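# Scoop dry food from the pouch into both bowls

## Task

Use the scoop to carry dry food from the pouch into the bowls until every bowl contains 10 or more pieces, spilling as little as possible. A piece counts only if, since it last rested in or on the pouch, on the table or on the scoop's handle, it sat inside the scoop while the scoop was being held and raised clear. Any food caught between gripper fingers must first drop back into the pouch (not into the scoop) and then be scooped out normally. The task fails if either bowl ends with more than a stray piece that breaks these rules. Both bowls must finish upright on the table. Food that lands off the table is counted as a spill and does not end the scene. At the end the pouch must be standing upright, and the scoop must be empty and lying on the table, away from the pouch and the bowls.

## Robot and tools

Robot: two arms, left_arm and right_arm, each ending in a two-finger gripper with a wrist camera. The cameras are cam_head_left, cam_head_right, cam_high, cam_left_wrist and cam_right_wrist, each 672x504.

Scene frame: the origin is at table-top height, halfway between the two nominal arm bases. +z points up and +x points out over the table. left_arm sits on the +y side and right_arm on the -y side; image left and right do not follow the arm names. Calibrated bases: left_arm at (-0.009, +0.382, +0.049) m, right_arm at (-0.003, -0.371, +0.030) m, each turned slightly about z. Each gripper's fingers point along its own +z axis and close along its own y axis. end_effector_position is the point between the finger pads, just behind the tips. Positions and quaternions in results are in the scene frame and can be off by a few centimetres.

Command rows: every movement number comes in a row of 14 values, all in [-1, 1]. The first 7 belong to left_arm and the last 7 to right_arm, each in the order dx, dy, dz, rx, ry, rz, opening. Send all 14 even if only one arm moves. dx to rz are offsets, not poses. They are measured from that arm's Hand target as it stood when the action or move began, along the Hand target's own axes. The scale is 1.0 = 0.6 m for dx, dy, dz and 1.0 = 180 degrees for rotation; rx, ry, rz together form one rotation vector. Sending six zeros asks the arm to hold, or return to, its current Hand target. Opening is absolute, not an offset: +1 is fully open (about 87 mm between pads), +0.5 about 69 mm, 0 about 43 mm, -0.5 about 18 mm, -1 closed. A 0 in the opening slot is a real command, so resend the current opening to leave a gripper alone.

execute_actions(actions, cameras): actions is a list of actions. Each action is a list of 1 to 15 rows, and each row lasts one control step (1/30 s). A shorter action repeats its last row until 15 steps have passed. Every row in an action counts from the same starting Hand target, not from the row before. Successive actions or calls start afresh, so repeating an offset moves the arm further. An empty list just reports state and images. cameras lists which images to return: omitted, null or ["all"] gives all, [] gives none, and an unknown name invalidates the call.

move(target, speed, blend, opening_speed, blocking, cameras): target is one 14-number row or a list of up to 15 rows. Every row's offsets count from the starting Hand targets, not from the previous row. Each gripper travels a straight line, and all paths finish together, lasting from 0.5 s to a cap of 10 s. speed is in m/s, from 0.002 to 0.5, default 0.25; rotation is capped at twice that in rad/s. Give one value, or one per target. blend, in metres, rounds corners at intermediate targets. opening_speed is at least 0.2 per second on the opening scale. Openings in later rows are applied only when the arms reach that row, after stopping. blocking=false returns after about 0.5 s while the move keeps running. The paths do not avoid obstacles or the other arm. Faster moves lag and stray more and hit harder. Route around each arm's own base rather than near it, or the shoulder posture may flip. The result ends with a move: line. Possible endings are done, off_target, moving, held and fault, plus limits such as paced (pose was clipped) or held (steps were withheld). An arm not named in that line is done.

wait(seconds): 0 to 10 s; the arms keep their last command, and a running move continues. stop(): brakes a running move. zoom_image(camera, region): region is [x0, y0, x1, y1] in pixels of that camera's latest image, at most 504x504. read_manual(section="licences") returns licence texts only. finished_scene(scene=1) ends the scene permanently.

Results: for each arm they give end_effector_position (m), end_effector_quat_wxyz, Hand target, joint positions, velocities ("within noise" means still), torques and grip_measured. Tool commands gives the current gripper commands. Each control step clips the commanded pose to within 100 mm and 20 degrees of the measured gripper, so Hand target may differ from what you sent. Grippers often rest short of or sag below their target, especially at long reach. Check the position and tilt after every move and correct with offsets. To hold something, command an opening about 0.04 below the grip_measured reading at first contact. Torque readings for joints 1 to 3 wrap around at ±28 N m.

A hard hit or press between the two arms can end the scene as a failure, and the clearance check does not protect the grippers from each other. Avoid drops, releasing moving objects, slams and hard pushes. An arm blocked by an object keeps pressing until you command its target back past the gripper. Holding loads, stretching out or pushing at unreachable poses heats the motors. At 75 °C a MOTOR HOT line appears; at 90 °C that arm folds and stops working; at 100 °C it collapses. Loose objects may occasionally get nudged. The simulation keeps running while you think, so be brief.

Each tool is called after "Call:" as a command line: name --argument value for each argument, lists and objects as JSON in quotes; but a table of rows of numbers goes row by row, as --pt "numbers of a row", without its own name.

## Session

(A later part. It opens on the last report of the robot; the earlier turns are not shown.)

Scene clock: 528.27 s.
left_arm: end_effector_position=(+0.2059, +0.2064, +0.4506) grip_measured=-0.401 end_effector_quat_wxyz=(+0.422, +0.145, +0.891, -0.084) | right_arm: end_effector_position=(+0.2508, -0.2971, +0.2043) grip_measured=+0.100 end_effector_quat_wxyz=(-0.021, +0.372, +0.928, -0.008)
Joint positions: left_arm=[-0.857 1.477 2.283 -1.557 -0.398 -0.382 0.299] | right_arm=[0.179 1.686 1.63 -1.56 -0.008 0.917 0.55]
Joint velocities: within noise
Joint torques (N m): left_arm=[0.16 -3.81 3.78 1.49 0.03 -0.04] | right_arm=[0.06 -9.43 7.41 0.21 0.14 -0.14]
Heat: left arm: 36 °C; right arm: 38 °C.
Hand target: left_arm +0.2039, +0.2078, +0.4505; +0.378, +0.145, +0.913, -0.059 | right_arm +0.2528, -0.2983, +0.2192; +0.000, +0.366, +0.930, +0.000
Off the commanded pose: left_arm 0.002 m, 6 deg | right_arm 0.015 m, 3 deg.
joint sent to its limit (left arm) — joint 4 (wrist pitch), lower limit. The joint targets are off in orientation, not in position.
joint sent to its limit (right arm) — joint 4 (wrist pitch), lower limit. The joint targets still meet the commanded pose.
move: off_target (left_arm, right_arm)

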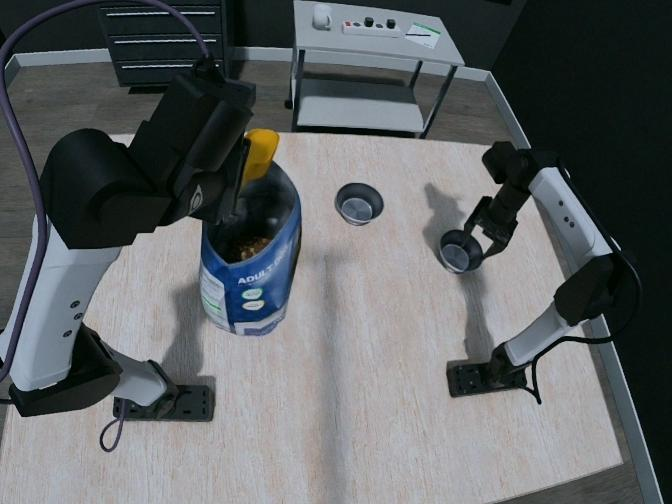

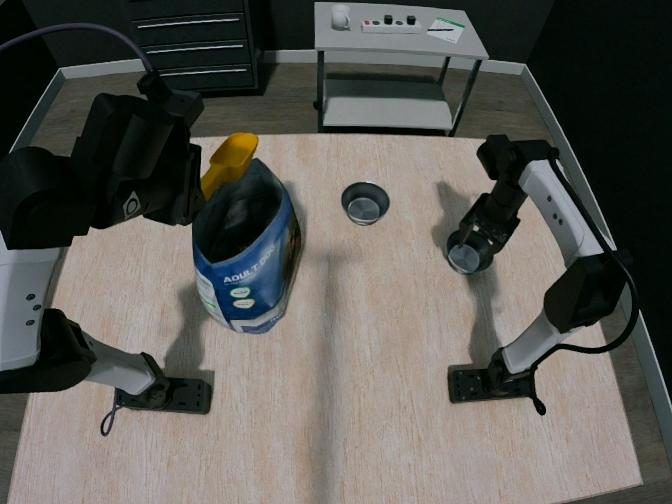

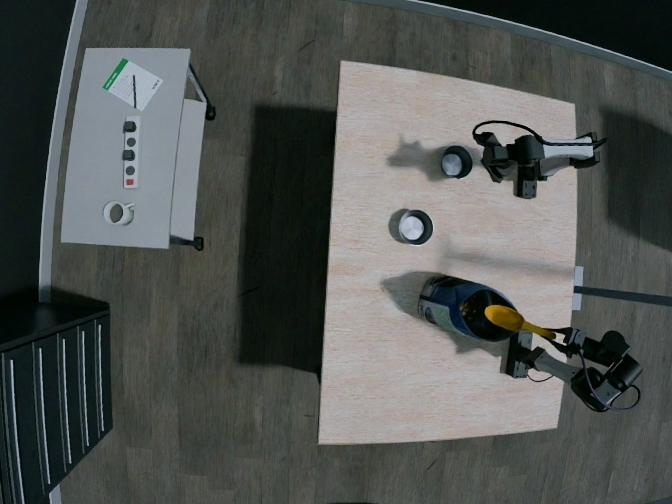

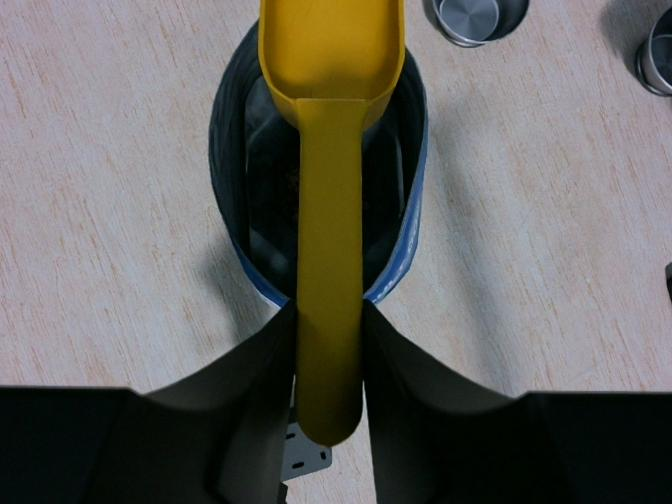

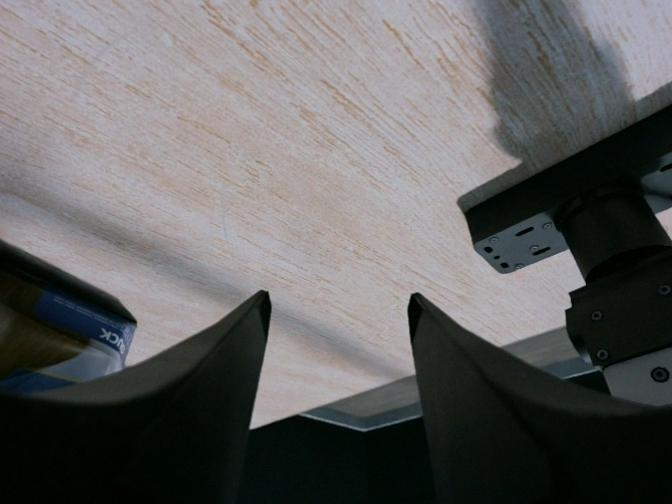

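Call:
wait --seconds 0.1

Scene clock: 545.73 s.
left_arm: end_effector_position=(+0.2058, +0.2063, +0.4506) grip_measured=-0.401 end_effector_quat_wxyz=(+0.422, +0.145, +0.891, -0.084) | right_arm: end_effector_position=(+0.2508, -0.2971, +0.2043) grip_measured=+0.100 end_effector_quat_wxyz=(-0.021, +0.372, +0.928, -0.008)
Joint positions: left_arm=[-0.857 1.477 2.283 -1.557 -0.398 -0.382 0.299] | right_arm=[0.179 1.686 1.63 -1.56 -0.008 0.917 0.55]
Joint velocities: within noise
Joint torques (N m): left_arm=[0.16 -3.81 3.78 1.49 0.05 -0.06] | right_arm=[0.14 -9.4 7.42 0.2 0.13 -0.16]
Heat: left arm: 33 °C; right arm: 39 °C.
Hand target: left_arm +0.2039, +0.2077, +0.4505; +0.378, +0.145, +0.913, -0.059 | right_arm +0.2528, -0.2983, +0.2192; +0.000, +0.366, +0.930, +0.000
Tool commands: left_gripper/opening=-0.7 right_gripper/opening=+0.1
Off the commanded pose: left_arm 0.002 m, 6 deg | right_arm 0.015 m, 3 deg.
wait: 0.10 s; at rest from the start

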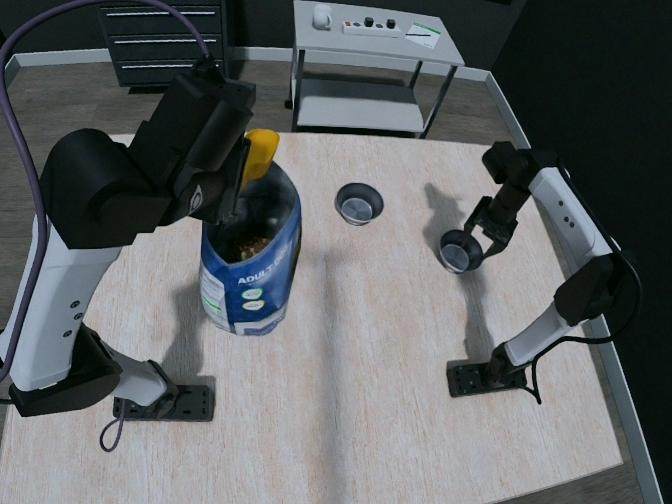

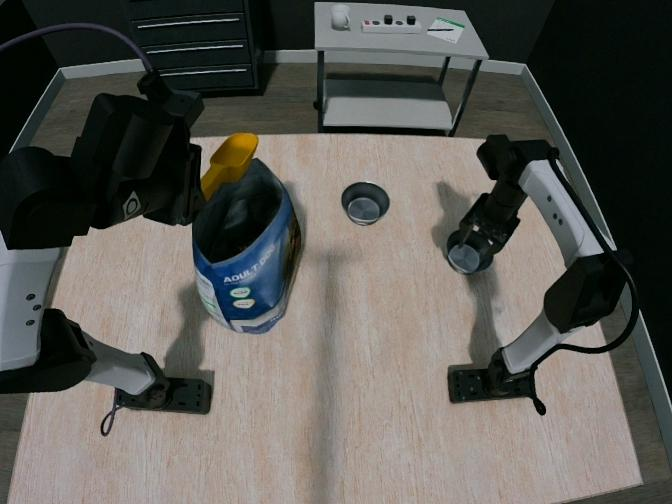

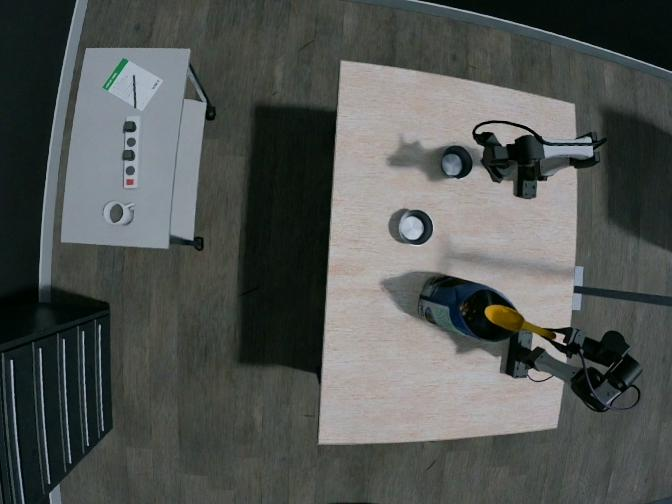

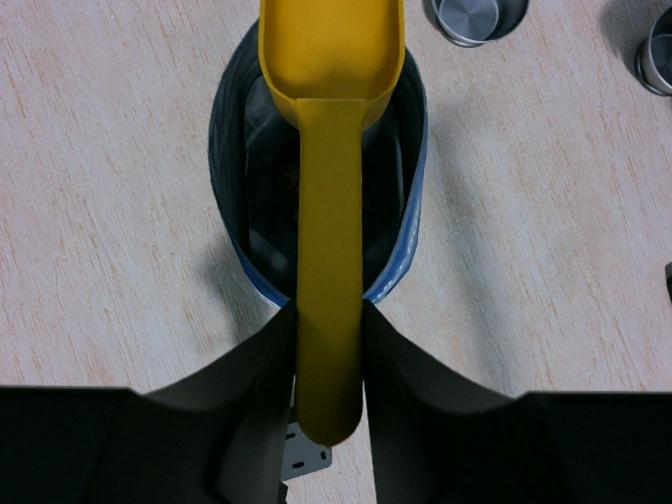

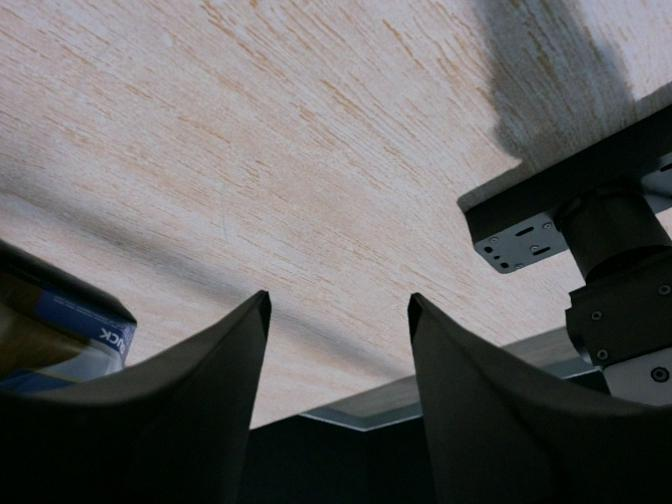

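Call:
move --target '[0,0,0,0,0,0,-0.7,-0.2852,-0.0683,0.0987,0,0,-0.2389,1]' --speed 0.2 --cameras '["cam_high","cam_right_wrist","cam_head_left"]'

Scene clock: 564.67 s.
left_arm: end_effector_position=(+0.2058, +0.2063, +0.4506) grip_measured=-0.401 end_effector_quat_wxyz=(+0.422, +0.145, +0.891, -0.084) | right_arm: end_effector_position=(+0.3432, -0.4410, +0.1568) grip_measured=+0.987 end_effector_quat_wxyz=(-0.011, +0.005, +1.000, +0.006)
Joint positions: left_arm=[-0.857 1.477 2.283 -1.557 -0.398 -0.382 0.299] | right_arm=[-0.157 2.083 1.968 -1.479 -0.008 -0.172 0.994]
Joint velocities: within noise
Joint torques (N m): left_arm=[0.18 -3.84 3.79 1.49 0.05 -0.06] | right_arm=[-0.02 -8.98 7.61 0.36 0.08 -0.16]
Heat: left arm: 32 °C; right arm: 38 °C.
Hand target: left_arm +0.2039, +0.2078, +0.4505; +0.378, +0.144, +0.913, -0.059 | right_arm +0.3500, -0.4450, +0.1600; +0.000, +0.000, +1.000, +0.000
Off the commanded pose: left_arm 0.002 m, 6 deg | right_arm 0.008 m, 2 deg.
joint sent to its limit (left arm) — joint 4 (wrist pitch), lower limit. The joint targets are off in orientation, not in position.
move: off_target (left_arm)
Images, in order (width x height): cam_head_left 672x504, cam_high 672x504, cam_right_wrist 672x504.

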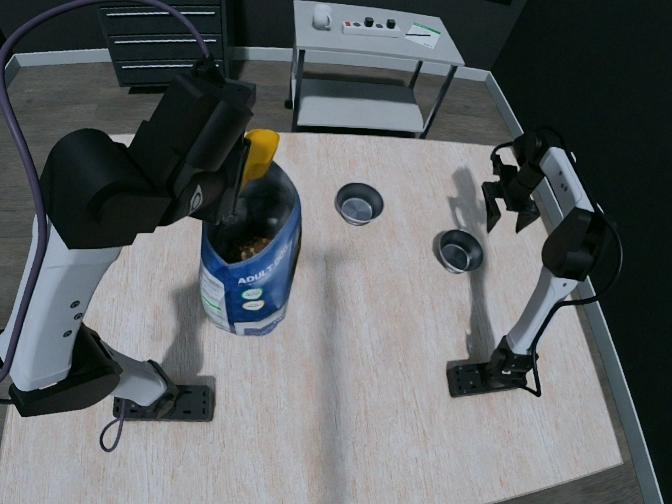

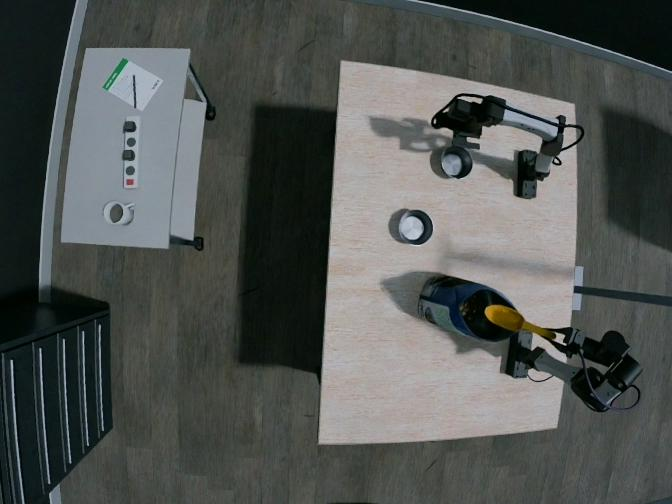

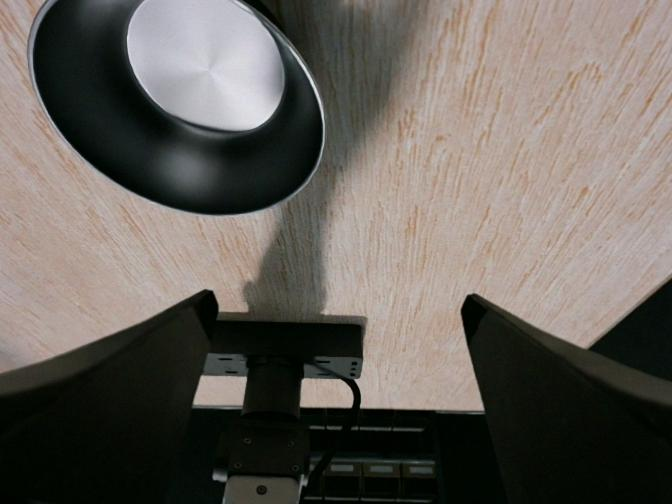

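Call:
move --target '[0,0,0,0,0,0,-0.7,0,0.0117,0.1167,0,0,0,1]' --speed 0.12 --cameras '["cam_head_right","cam_right_wrist","cam_head_left"]'

Call:
zoom_image --camera "cam_head_right" --region '[400, 120, 600, 320]'

Scene clock: 576.17 s.
left_arm: end_effector_position=(+0.2058, +0.2063, +0.4506) grip_measured=-0.401 end_effector_quat_wxyz=(+0.422, +0.145, +0.891, -0.084) | right_arm: end_effector_position=(+0.3482, -0.4383, +0.0925) grip_measured=+0.987 end_effector_quat_wxyz=(-0.002, +0.000, +1.000, +0.004)
Joint positions: left_arm=[-0.857 1.477 2.283 -1.557 -0.398 -0.382 0.299] | right_arm=[-0.148 2.083 1.716 -1.21 -0.008 -0.172 0.994]
Joint velocities: within noise
Joint torques (N m): left_arm=[0.18 -3.82 3.78 1.49 0.04 -0.06] | right_arm=[0.5 -9.5 4.68 0.54 0.07 0.04]
Heat: left arm: 32 °C; right arm: 38 °C.
Hand target: left_arm +0.2039, +0.2078, +0.4505; +0.378, +0.144, +0.913, -0.059 | right_arm +0.3500, -0.4380, +0.0900; +0.000, +0.000, +1.000, +0.000
Off the commanded pose: left_arm 0.002 m, 6 deg | right_arm 0.003 m, 1 deg.
joint sent to its limit (left arm) — joint 4 (wrist pitch), lower limit. The joint targets are off in orientation, not in position.
move: off_target (left_arm)
Images, in order (width x height): cam_head_left 672x504, cam_head_right 672x504, cam_right_wrist 672x504.

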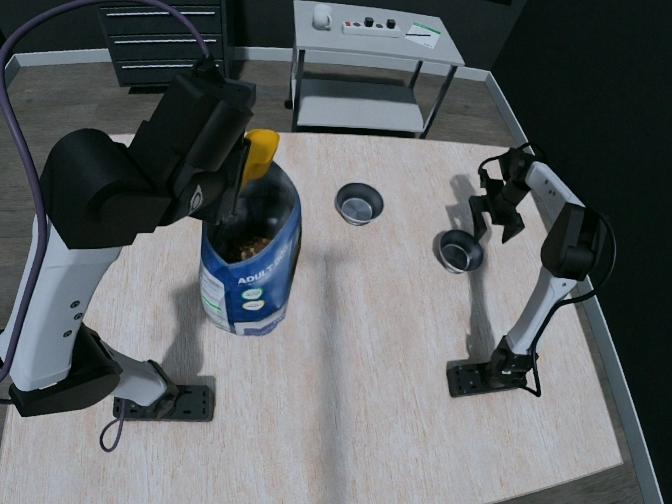

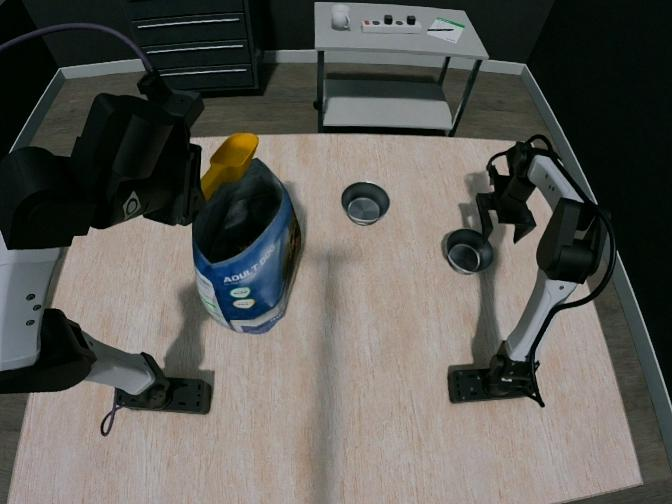

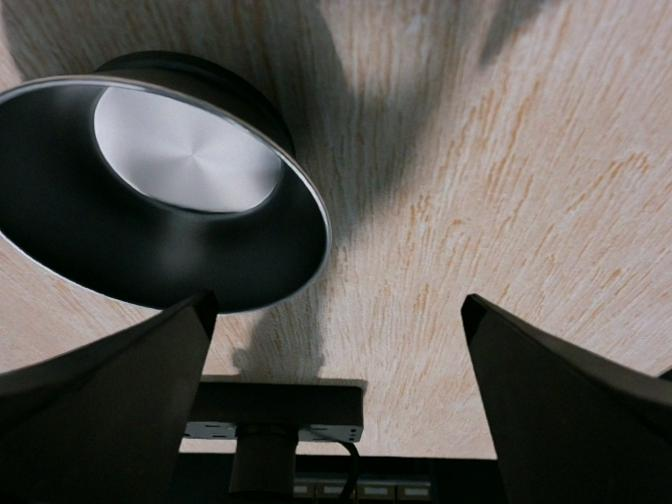

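Scaled by 2.520.

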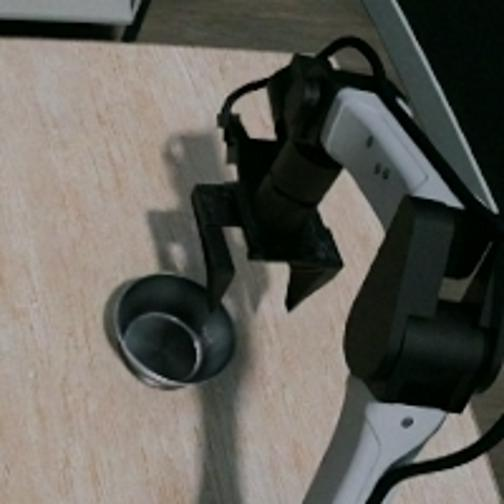

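Call:
move --target '[0,0,0,0,0,0,-0.7,0,0,0.075,0,0,0,1]' --speed 0.06 --cameras '["cam_head_right","cam_right_wrist"]'

Call:
zoom_image --camera "cam_head_right" --region '[400, 120, 600, 320]'

Scene clock: 583.93 s.
left_arm: end_effector_position=(+0.2057, +0.2063, +0.4506) grip_measured=-0.401 end_effector_quat_wxyz=(+0.422, +0.145, +0.891, -0.084) | right_arm: end_effector_position=(+0.3487, -0.4384, +0.0489) grip_measured=+0.987 end_effector_quat_wxyz=(+0.000, +0.000, +1.000, +0.004)
Joint positions: left_arm=[-0.857 1.477 2.283 -1.557 -0.397 -0.382 0.299] | right_arm=[-0.148 2.116 1.591 -1.048 -0.008 -0.172 0.994]
Joint velocities: within noise
Joint torques (N m): left_arm=[0.17 -3.82 3.78 1.5 0.05 -0.05] | right_arm=[0.5 -9.25 4.7 0.49 0.08 0.03]
Heat: left arm: 32 °C; right arm: 39 °C.
Hand target: left_arm +0.2039, +0.2077, +0.4505; +0.378, +0.145, +0.913, -0.059 | right_arm +0.3500, -0.4380, +0.0450; +0.000, +0.000, +1.000, +0.000
Off the commanded pose: left_arm 0.002 m, 6 deg | right_arm 0.004 m, 0 deg.
joint sent to its limit (left arm) — joint 4 (wrist pitch), lower limit. The joint targets are off in orientation, not in position.
move: off_target (left_arm)
Images, in order (width x height): cam_head_right 672x504, cam_right_wrist 672x504.

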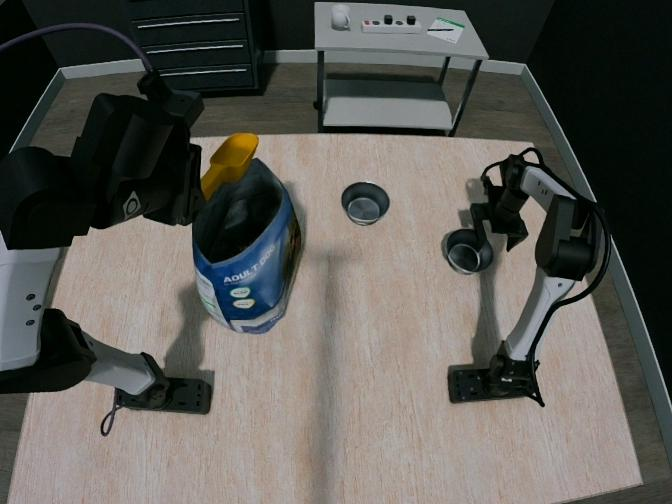

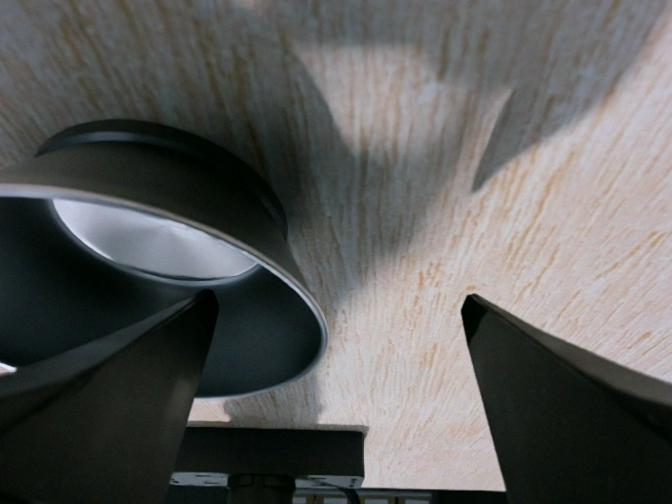

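Scaled by 2.520.

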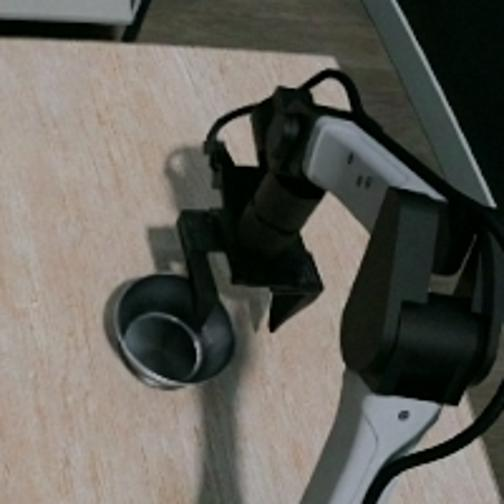

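Call:
move --target '[0,0,0,0,0,0,-0.7,-0.0167,0,0,0,0,0,-1]' --speed 0.05 --opening_speed 0.8 --cameras '["cam_head_right","cam_right_wrist"]'

Call:
zoom_image --camera "cam_head_right" --region '[400, 120, 600, 320]'

Scene clock: 591.53 s.
left_arm: end_effector_position=(+0.2057, +0.2063, +0.4506) grip_measured=-0.401 end_effector_quat_wxyz=(+0.422, +0.145, +0.891, -0.084) | right_arm: end_effector_position=(+0.3489, -0.4345, +0.0442) grip_measured=-0.738 end_effector_quat_wxyz=(-0.015, -0.003, +1.000, +0.010)
Joint positions: left_arm=[-0.857 1.477 2.283 -1.557 -0.397 -0.382 0.299] | right_arm=[-0.14 2.151 1.621 -1.074 -0.014 -0.172 0.131]
Joint velocities: within noise
Joint torques (N m): left_arm=[0.17 -3.81 3.78 1.49 0.05 -0.06] | right_arm=[0.23 -9.28 6.97 0.5 0.13 0.08]
Heat: left arm: 32 °C; right arm: 39 °C.
Hand target: left_arm +0.2039, +0.2077, +0.4505; +0.378, +0.144, +0.913, -0.059 | right_arm +0.3601, -0.4380, +0.0449; +0.000, +0.000, +1.000, +0.000
Off the commanded pose: left_arm 0.002 m, 6 deg | right_arm 0.012 m, 2 deg.
joint sent to its limit (left arm) — joint 4 (wrist pitch), lower limit. The joint targets are off in orientation, not in position.
move: off_target (left_arm, right_arm)
Images, in order (width x height): cam_head_right 672x504, cam_right_wrist 672x504.

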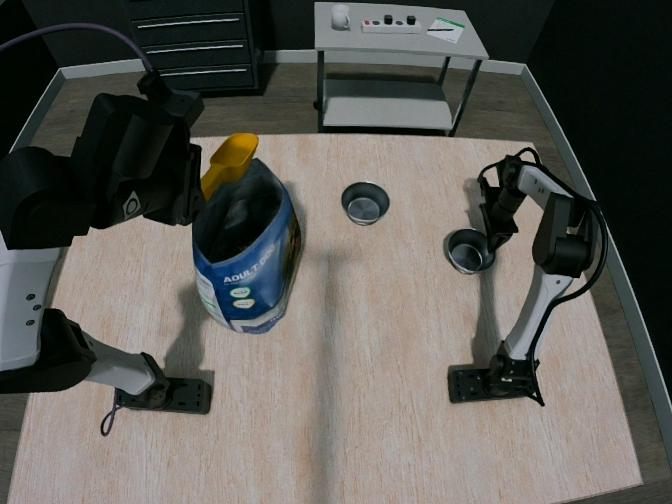

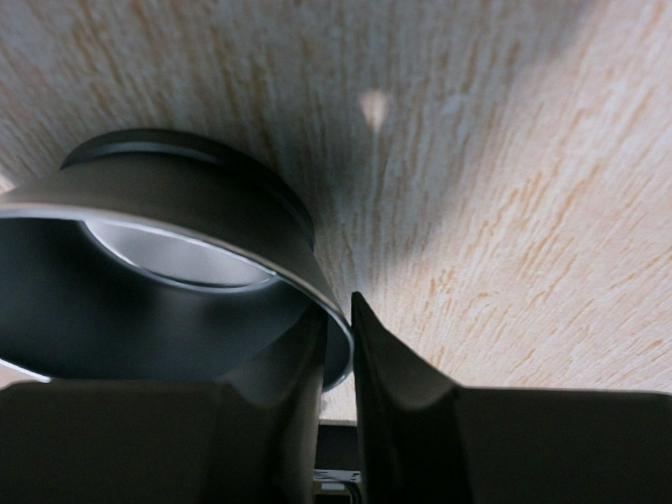

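Scaled by 2.520.

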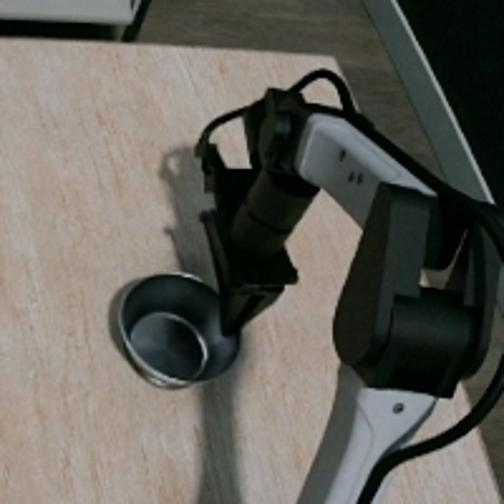

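Call:
move --target '[0,0,0,0,0,0,-0.7,0.0167,0,-0.05,0,0,0,-1]' --speed 0.05 --cameras '["cam_head_right","cam_right_wrist"]'

Call:
zoom_image --camera "cam_head_right" --region '[400, 120, 600, 320]'

Scene clock: 596.73 s.
left_arm: end_effector_position=(+0.2057, +0.2063, +0.4506) grip_measured=-0.401 end_effector_quat_wxyz=(+0.422, +0.145, +0.891, -0.084) | right_arm: end_effector_position=(+0.3428, -0.4306, +0.0565) grip_measured=-0.834 end_effector_quat_wxyz=(-0.023, -0.003, +1.000, +0.019)
Joint positions: left_arm=[-0.857 1.477 2.283 -1.557 -0.397 -0.382 0.299] | right_arm=[-0.14 2.132 1.637 -1.129 -0.03 -0.172 0.083]
Joint velocities: within noise
Joint torques (N m): left_arm=[0.17 -3.82 3.77 1.5 0.05 -0.06] | right_arm=[-0.06 -13.3 6.95 0.19 0.28 0.03]
Heat: left arm: 32 °C; right arm: 39 °C.
Hand target: left_arm +0.2039, +0.2077, +0.4505; +0.378, +0.144, +0.913, -0.059 | right_arm +0.3499, -0.4380, +0.0749; +0.000, +0.000, +1.000, +0.000
Off the commanded pose: left_arm 0.002 m, 6 deg | right_arm 0.021 m, 4 deg.
joint sent to its limit (left arm) — joint 4 (wrist pitch), lower limit. The joint targets are off in orientation, not in position.
move: off_target (left_arm, right_arm)
Images, in order (width x height): cam_head_right 672x504, cam_right_wrist 672x504.

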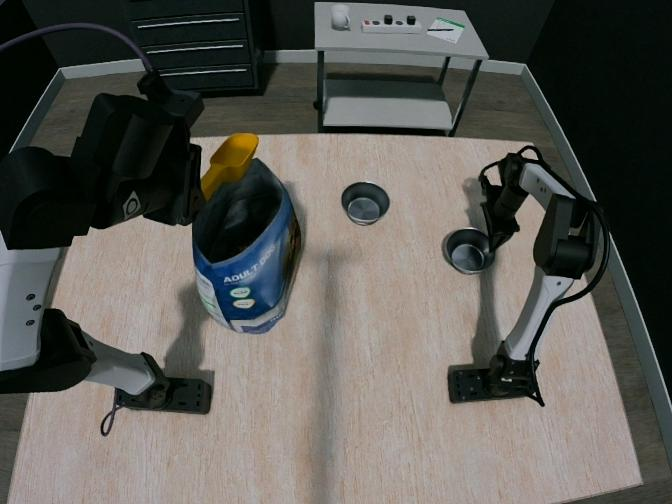

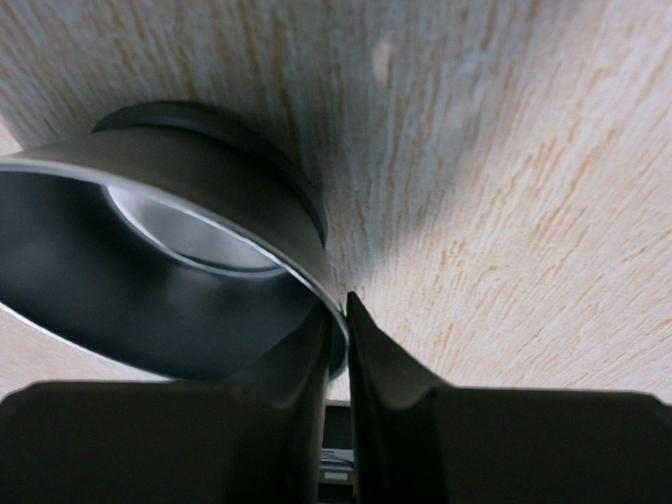

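Scaled by 2.520.

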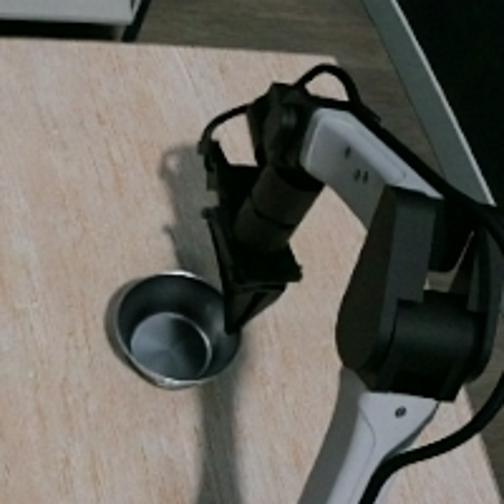

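Call:
move --target '[0,0,0,0,0,0,-0.7,0,0.1667,0.0167,0,0,0,-1]' --speed 0.08 --cameras '["cam_head_right","cam_right_wrist"]'

Call:
zoom_image --camera "cam_head_right" --region '[380, 120, 580, 320]'

Scene clock: 601.97 s.
left_arm: end_effector_position=(+0.2057, +0.2063, +0.4506) grip_measured=-0.401 end_effector_quat_wxyz=(+0.422, +0.145, +0.891, -0.084) | right_arm: end_effector_position=(+0.3435, -0.3373, +0.0614) grip_measured=-0.854 end_effector_quat_wxyz=(-0.023, -0.009, +1.000, +0.011)
Joint positions: left_arm=[-0.857 1.477 2.283 -1.557 -0.397 -0.382 0.299] | right_arm=[0.103 2.111 1.624 -1.129 -0.024 0.06 0.073]
Joint velocities: within noise
Joint torques (N m): left_arm=[0.17 -3.82 3.77 1.5 0.04 -0.06] | right_arm=[0.62 -11.77 4.11 0.61 0.23 0.23]
Heat: left arm: 32 °C; right arm: 40 °C.
Hand target: left_arm +0.2039, +0.2077, +0.4505; +0.378, +0.144, +0.913, -0.059 | right_arm +0.3500, -0.3378, +0.0649; +0.000, +0.000, +1.000, +0.000
Off the commanded pose: left_arm 0.002 m, 6 deg | right_arm 0.007 m, 3 deg.
joint sent to its limit (left arm) — joint 4 (wrist pitch), lower limit. The joint targets are off in orientation, not in position.
move: off_target (left_arm, right_arm)
Images, in order (width x height): cam_head_right 672x504, cam_right_wrist 672x504.

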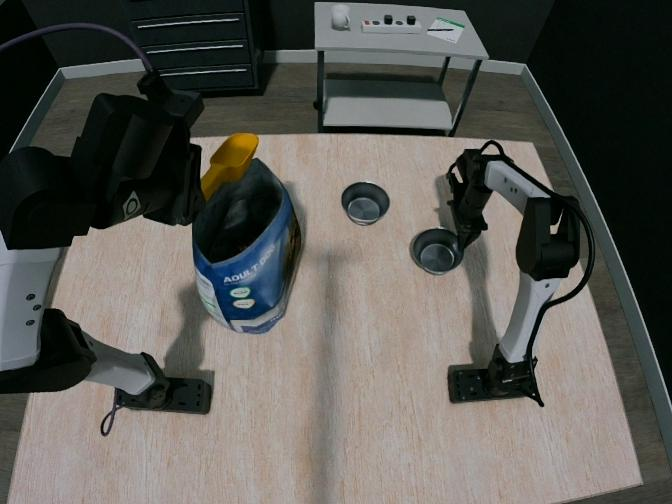

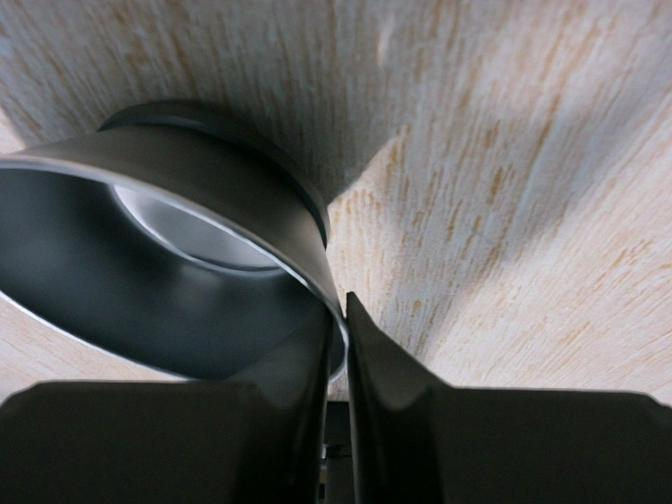

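Scaled by 2.520.

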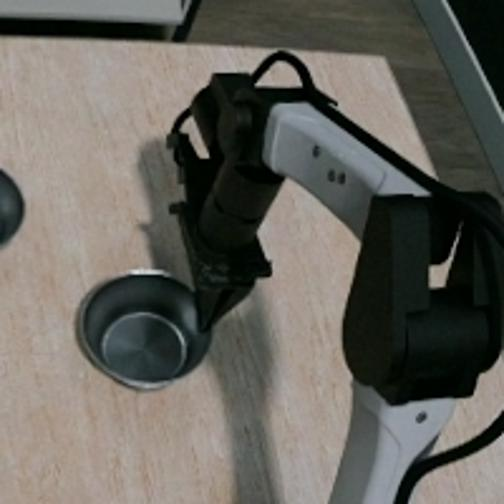

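Call:
move --target '[0,0,0,0,0,0,-0.7,0.025,0.3333,0.003,0,0,0,-1]' --speed 0.08 --cameras '["cam_head_right","cam_right_wrist","cam_high"]'

Call:
zoom_image --camera "cam_head_right" --region '[320, 120, 520, 320]'

Scene clock: 608.97 s.
left_arm: end_effector_position=(+0.2057, +0.2063, +0.4506) grip_measured=-0.401 end_effector_quat_wxyz=(+0.422, +0.145, +0.891, -0.084) | right_arm: end_effector_position=(+0.3306, -0.1391, +0.0688) grip_measured=-0.888 end_effector_quat_wxyz=(-0.005, -0.006, +1.000, +0.011)
Joint positions: left_arm=[-0.857 1.477 2.283 -1.557 -0.397 -0.382 0.299] | right_arm=[0.571 2.268 1.916 -1.215 -0.024 0.534 0.056]
Joint velocities: within noise
Joint torques (N m): left_arm=[0.17 -3.82 3.78 1.49 0.04 -0.06] | right_arm=[0.61 -8.95 6.9 0.4 0.27 0.17]
Heat: left arm: 32 °C; right arm: 40 °C.
Hand target: left_arm +0.2039, +0.2077, +0.4505; +0.378, +0.144, +0.913, -0.059 | right_arm +0.3349, -0.1379, +0.0632; +0.000, +0.000, +1.000, +0.000
Off the commanded pose: left_arm 0.002 m, 6 deg | right_arm 0.007 m, 2 deg.
joint sent to its limit (left arm) — joint 4 (wrist pitch), lower limit. The joint targets are off in orientation, not in position.
move: off_target (left_arm)
Images, in order (width x height): cam_head_right 672x504, cam_high 672x504, cam_right_wrist 672x504.

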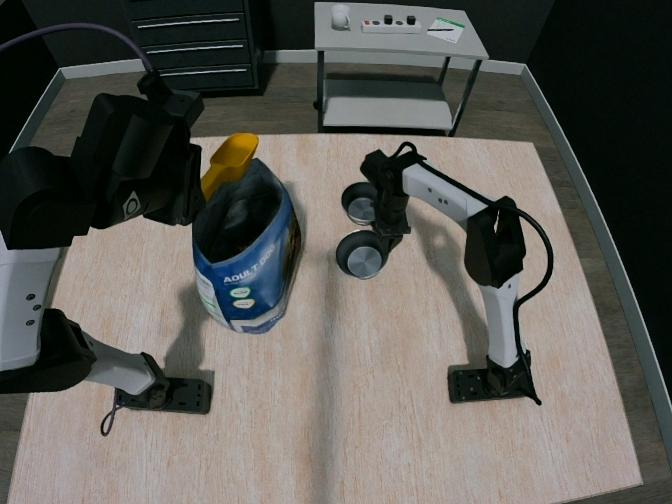

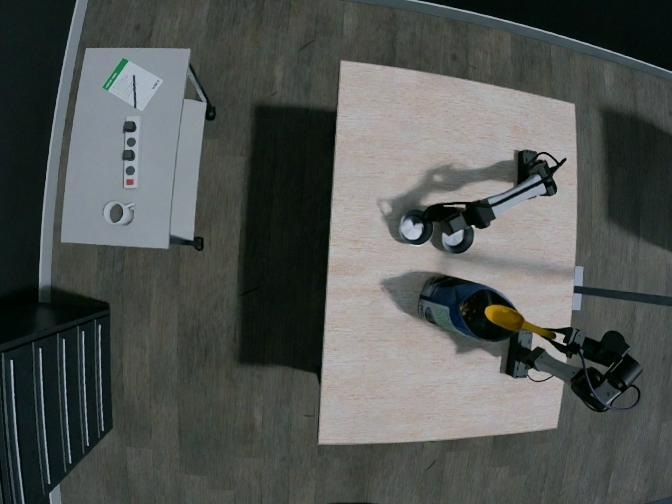

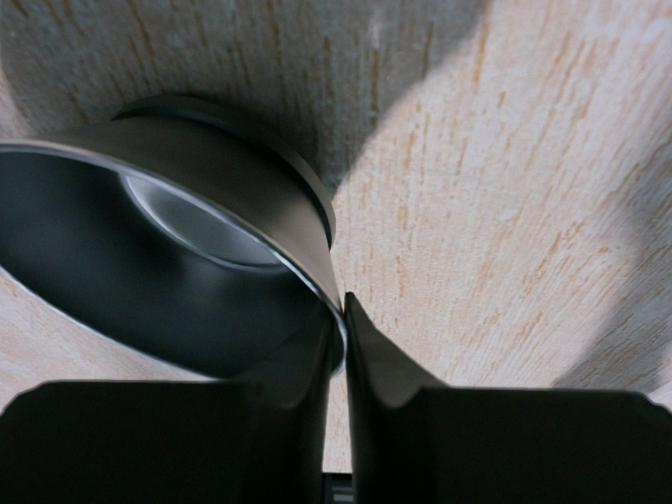

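Scaled by 2.520.

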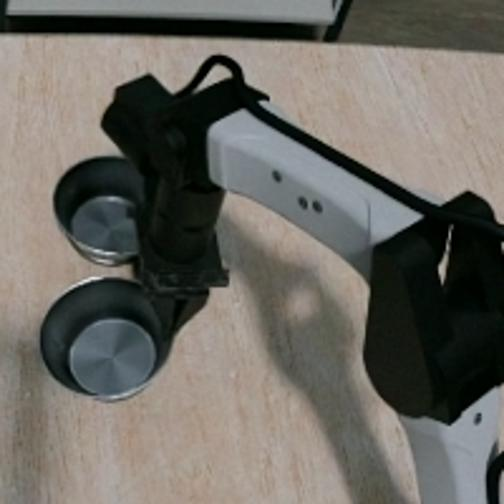

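Call:
move --target '[0,0,0,0,0,0,-0.7,0,0,0.0333,0,0,0,-1]' --speed 0.05 --cameras '["cam_right_wrist"]'

Scene clock: 612.63 s.
left_arm: end_effector_position=(+0.2057, +0.2063, +0.4506) grip_measured=-0.401 end_effector_quat_wxyz=(+0.422, +0.145, +0.891, -0.084) | right_arm: end_effector_position=(+0.3315, -0.1386, +0.0586) grip_measured=-0.827 end_effector_quat_wxyz=(-0.005, -0.006, +1.000, +0.011)
Joint positions: left_arm=[-0.857 1.477 2.283 -1.557 -0.397 -0.382 0.299] | right_arm=[0.571 2.279 1.894 -1.182 -0.024 0.535 0.087]
Joint velocities: within noise
Joint torques (N m): left_arm=[0.17 -3.82 3.78 1.49 0.05 -0.06] | right_arm=[0.58 -8.73 3.96 0.74 0.27 0.17]
Heat: left arm: 32 °C; right arm: 40 °C.
Hand target: left_arm +0.2039, +0.2077, +0.4505; +0.378, +0.144, +0.913, -0.059 | right_arm +0.3350, -0.1379, +0.0431; +0.000, +0.000, +1.000, +0.000
Off the commanded pose: left_arm 0.002 m, 6 deg | right_arm 0.016 m, 2 deg.
joint sent to its limit (left arm) — joint 4 (wrist pitch), lower limit. The joint targets are off in orientation, not in position.
move: off_target (left_arm, right_arm)
Images, in order (width x height): cam_right_wrist 672x504.

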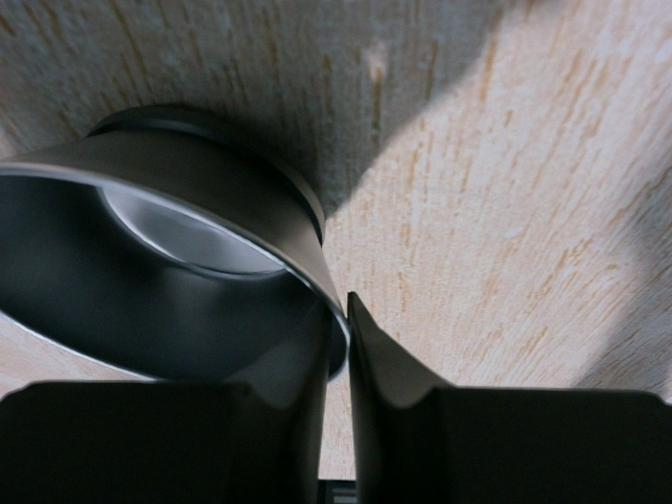

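Call:
move --target '[0,0,0,0,0,0,-0.7,0,0,-0.02,0,0,0,1]' --speed 0.05 --opening_speed 0.8 --cameras '["cam_right_wrist"]'

Call:
move --target '[0,0,0,0,0,0,-0.7,0,0,-0.2,0,0,0,1]' --speed 0.1 --cameras '["cam_right_wrist","cam_head_right","cam_head_left"]'

Scene clock: 619.53 s.
left_arm: end_effector_position=(+0.2057, +0.2063, +0.4506) grip_measured=-0.401 end_effector_quat_wxyz=(+0.422, +0.145, +0.891, -0.084) | right_arm: end_effector_position=(+0.3313, -0.1403, +0.0534) grip_measured=+0.987 end_effector_quat_wxyz=(-0.008, -0.003, +1.000, +0.004)
Joint positions: left_arm=[-0.857 1.477 2.283 -1.557 -0.397 -0.382 0.299] | right_arm=[0.571 2.292 1.894 -1.182 -0.015 0.54 0.994]
Joint velocities: within noise
Joint torques (N m): left_arm=[0.18 -3.82 3.78 1.5 0.05 -0.06] | right_arm=[0.57 -10.67 6.83 0.31 0.18 0.1]
Heat: left arm: 32 °C; right arm: 40 °C.
Hand target: left_arm +0.2039, +0.2078, +0.4505; +0.378, +0.144, +0.913, -0.059 | right_arm +0.3350, -0.1379, +0.0551; +0.000, +0.000, +1.000, +0.000
Off the commanded pose: left_arm 0.002 m, 6 deg | right_arm 0.005 m, 1 deg.
joint sent to its limit (left arm) — joint 4 (wrist pitch), lower limit. The joint targets are off in orientation, not in position.
move: off_target (left_arm)
Images, in order (width x height): cam_right_wrist 672x504.

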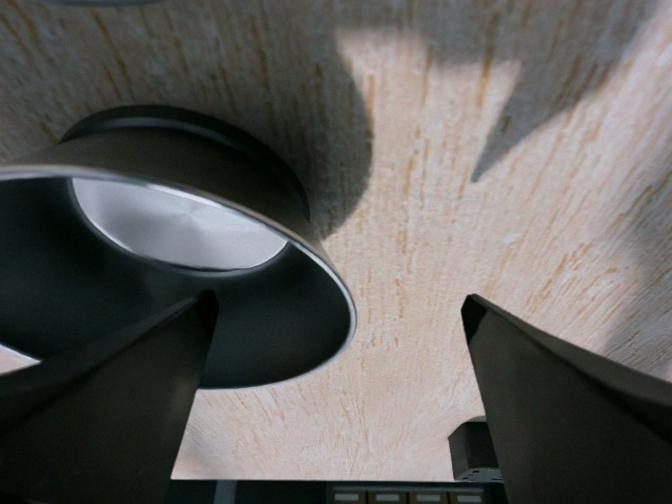

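Scene clock: 621.20 s.
left_arm: end_effector_position=(+0.2057, +0.2063, +0.4506) grip_measured=-0.401 end_effector_quat_wxyz=(+0.422, +0.145, +0.891, -0.084) | right_arm: end_effector_position=(+0.3322, -0.1397, +0.1515) grip_measured=+0.987 end_effector_quat_wxyz=(+0.000, -0.002, +1.000, +0.009)
Joint positions: left_arm=[-0.857 1.477 2.283 -1.557 -0.397 -0.382 0.299] | right_arm=[0.571 2.294 2.292 -1.559 -0.015 0.542 0.994]
Joint velocities: within noise
Joint torques (N m): left_arm=[0.16 -3.84 3.78 1.49 0.05 -0.05] | right_arm=[0.38 -14.94 7.12 0.32 0.15 0.11]
Heat: left arm: 32 °C; right arm: 40 °C.
Hand target: left_arm +0.2039, +0.2078, +0.4505; +0.378, +0.144, +0.913, -0.059 | right_arm +0.3350, -0.1379, +0.1751; +0.000, +0.000, +1.000, +0.000
Off the commanded pose: left_arm 0.002 m, 6 deg | right_arm 0.024 m, 1 deg.
joint sent to its limit (left arm) — joint 4 (wrist pitch), lower limit. The joint targets are off in orientation, not in position.
joint sent to its limit (right arm) — joint 4 (wrist pitch), lower limit. The joint targets are off in orientation, not in position.
move: off_target (left_arm, right_arm)
Images, in order (width x height): cam_head_left 672x504, cam_head_right 672x504, cam_right_wrist 672x504.

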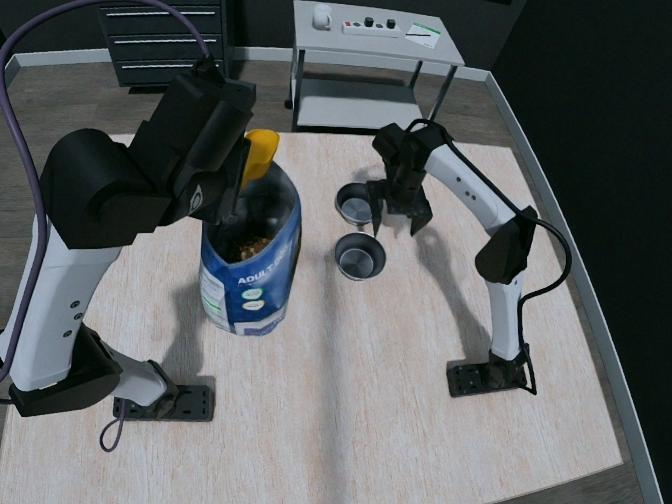

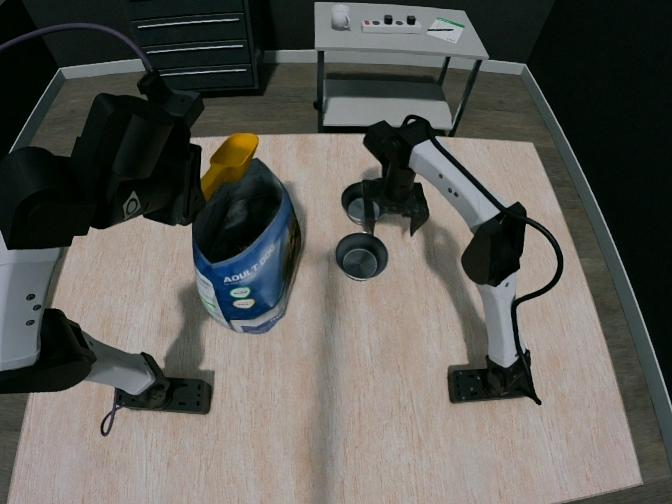

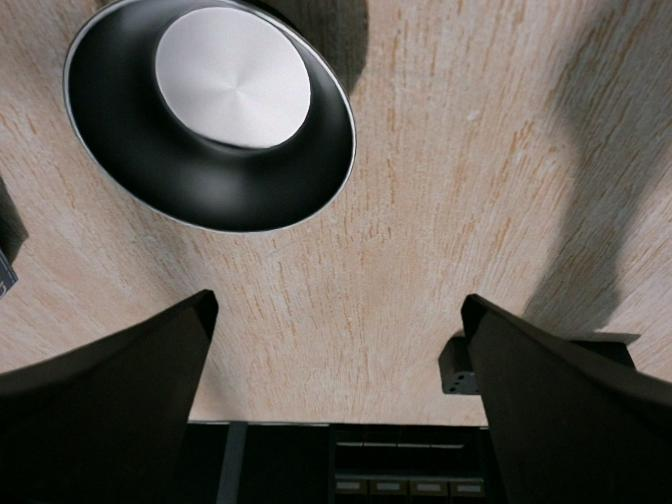

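Call:
move --target '[0,0,0,0,0,0,-0.7,0.1917,-0.47,-0.0417,0,0,0,0.5]' --speed 0.25 --cameras '["cam_high"]'

Call:
zoom_image --camera "cam_high" --region '[380, 180, 620, 380]'

Scene clock: 629.10 s.
left_arm: end_effector_position=(+0.2057, +0.2063, +0.4506) grip_measured=-0.401 end_effector_quat_wxyz=(+0.422, +0.145, +0.891, -0.084) | right_arm: end_effector_position=(+0.2247, -0.4186, +0.1950) grip_measured=+0.500 end_effector_quat_wxyz=(-0.008, +0.005, +1.000, +0.005)
Joint positions: left_arm=[-0.857 1.477 2.283 -1.557 -0.397 -0.382 0.299] | right_arm=[-0.155 1.601 1.505 -1.492 -0.006 -0.169 0.75]
Joint velocities: within noise
Joint torques (N m): left_arm=[0.17 -3.82 3.78 1.49 0.05 -0.06] | right_arm=[-0.03 -8.51 4.52 0.29 0.07 -0.15]
Heat: left arm: 32 °C; right arm: 41 °C.
Hand target: left_arm +0.2039, +0.2078, +0.4505; +0.378, +0.144, +0.913, -0.059 | right_arm +0.2200, -0.4199, +0.2002; +0.000, +0.000, +1.000, +0.000
Off the commanded pose: left_arm 0.002 m, 6 deg | right_arm 0.007 m, 1 deg.
joint sent to its limit (left arm) — joint 4 (wrist pitch), lower limit. The joint targets are off in orientation, not in position.
move: off_target (left_arm)
Images, in order (width x height): cam_high 672x504.

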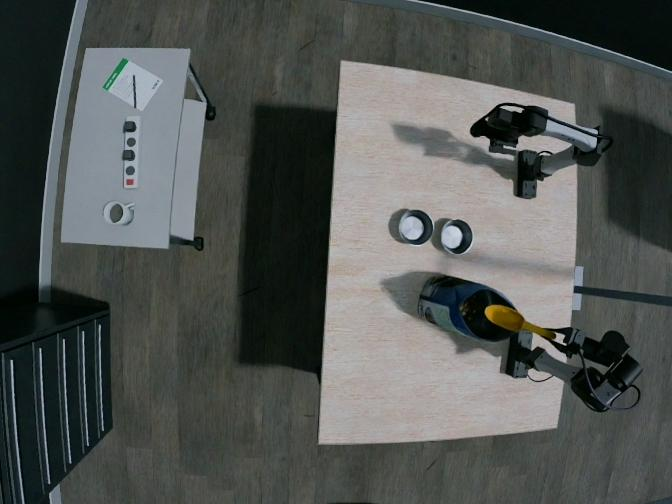

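Scaled by 2.100.

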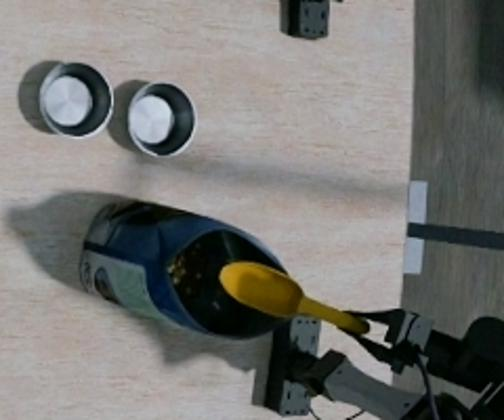

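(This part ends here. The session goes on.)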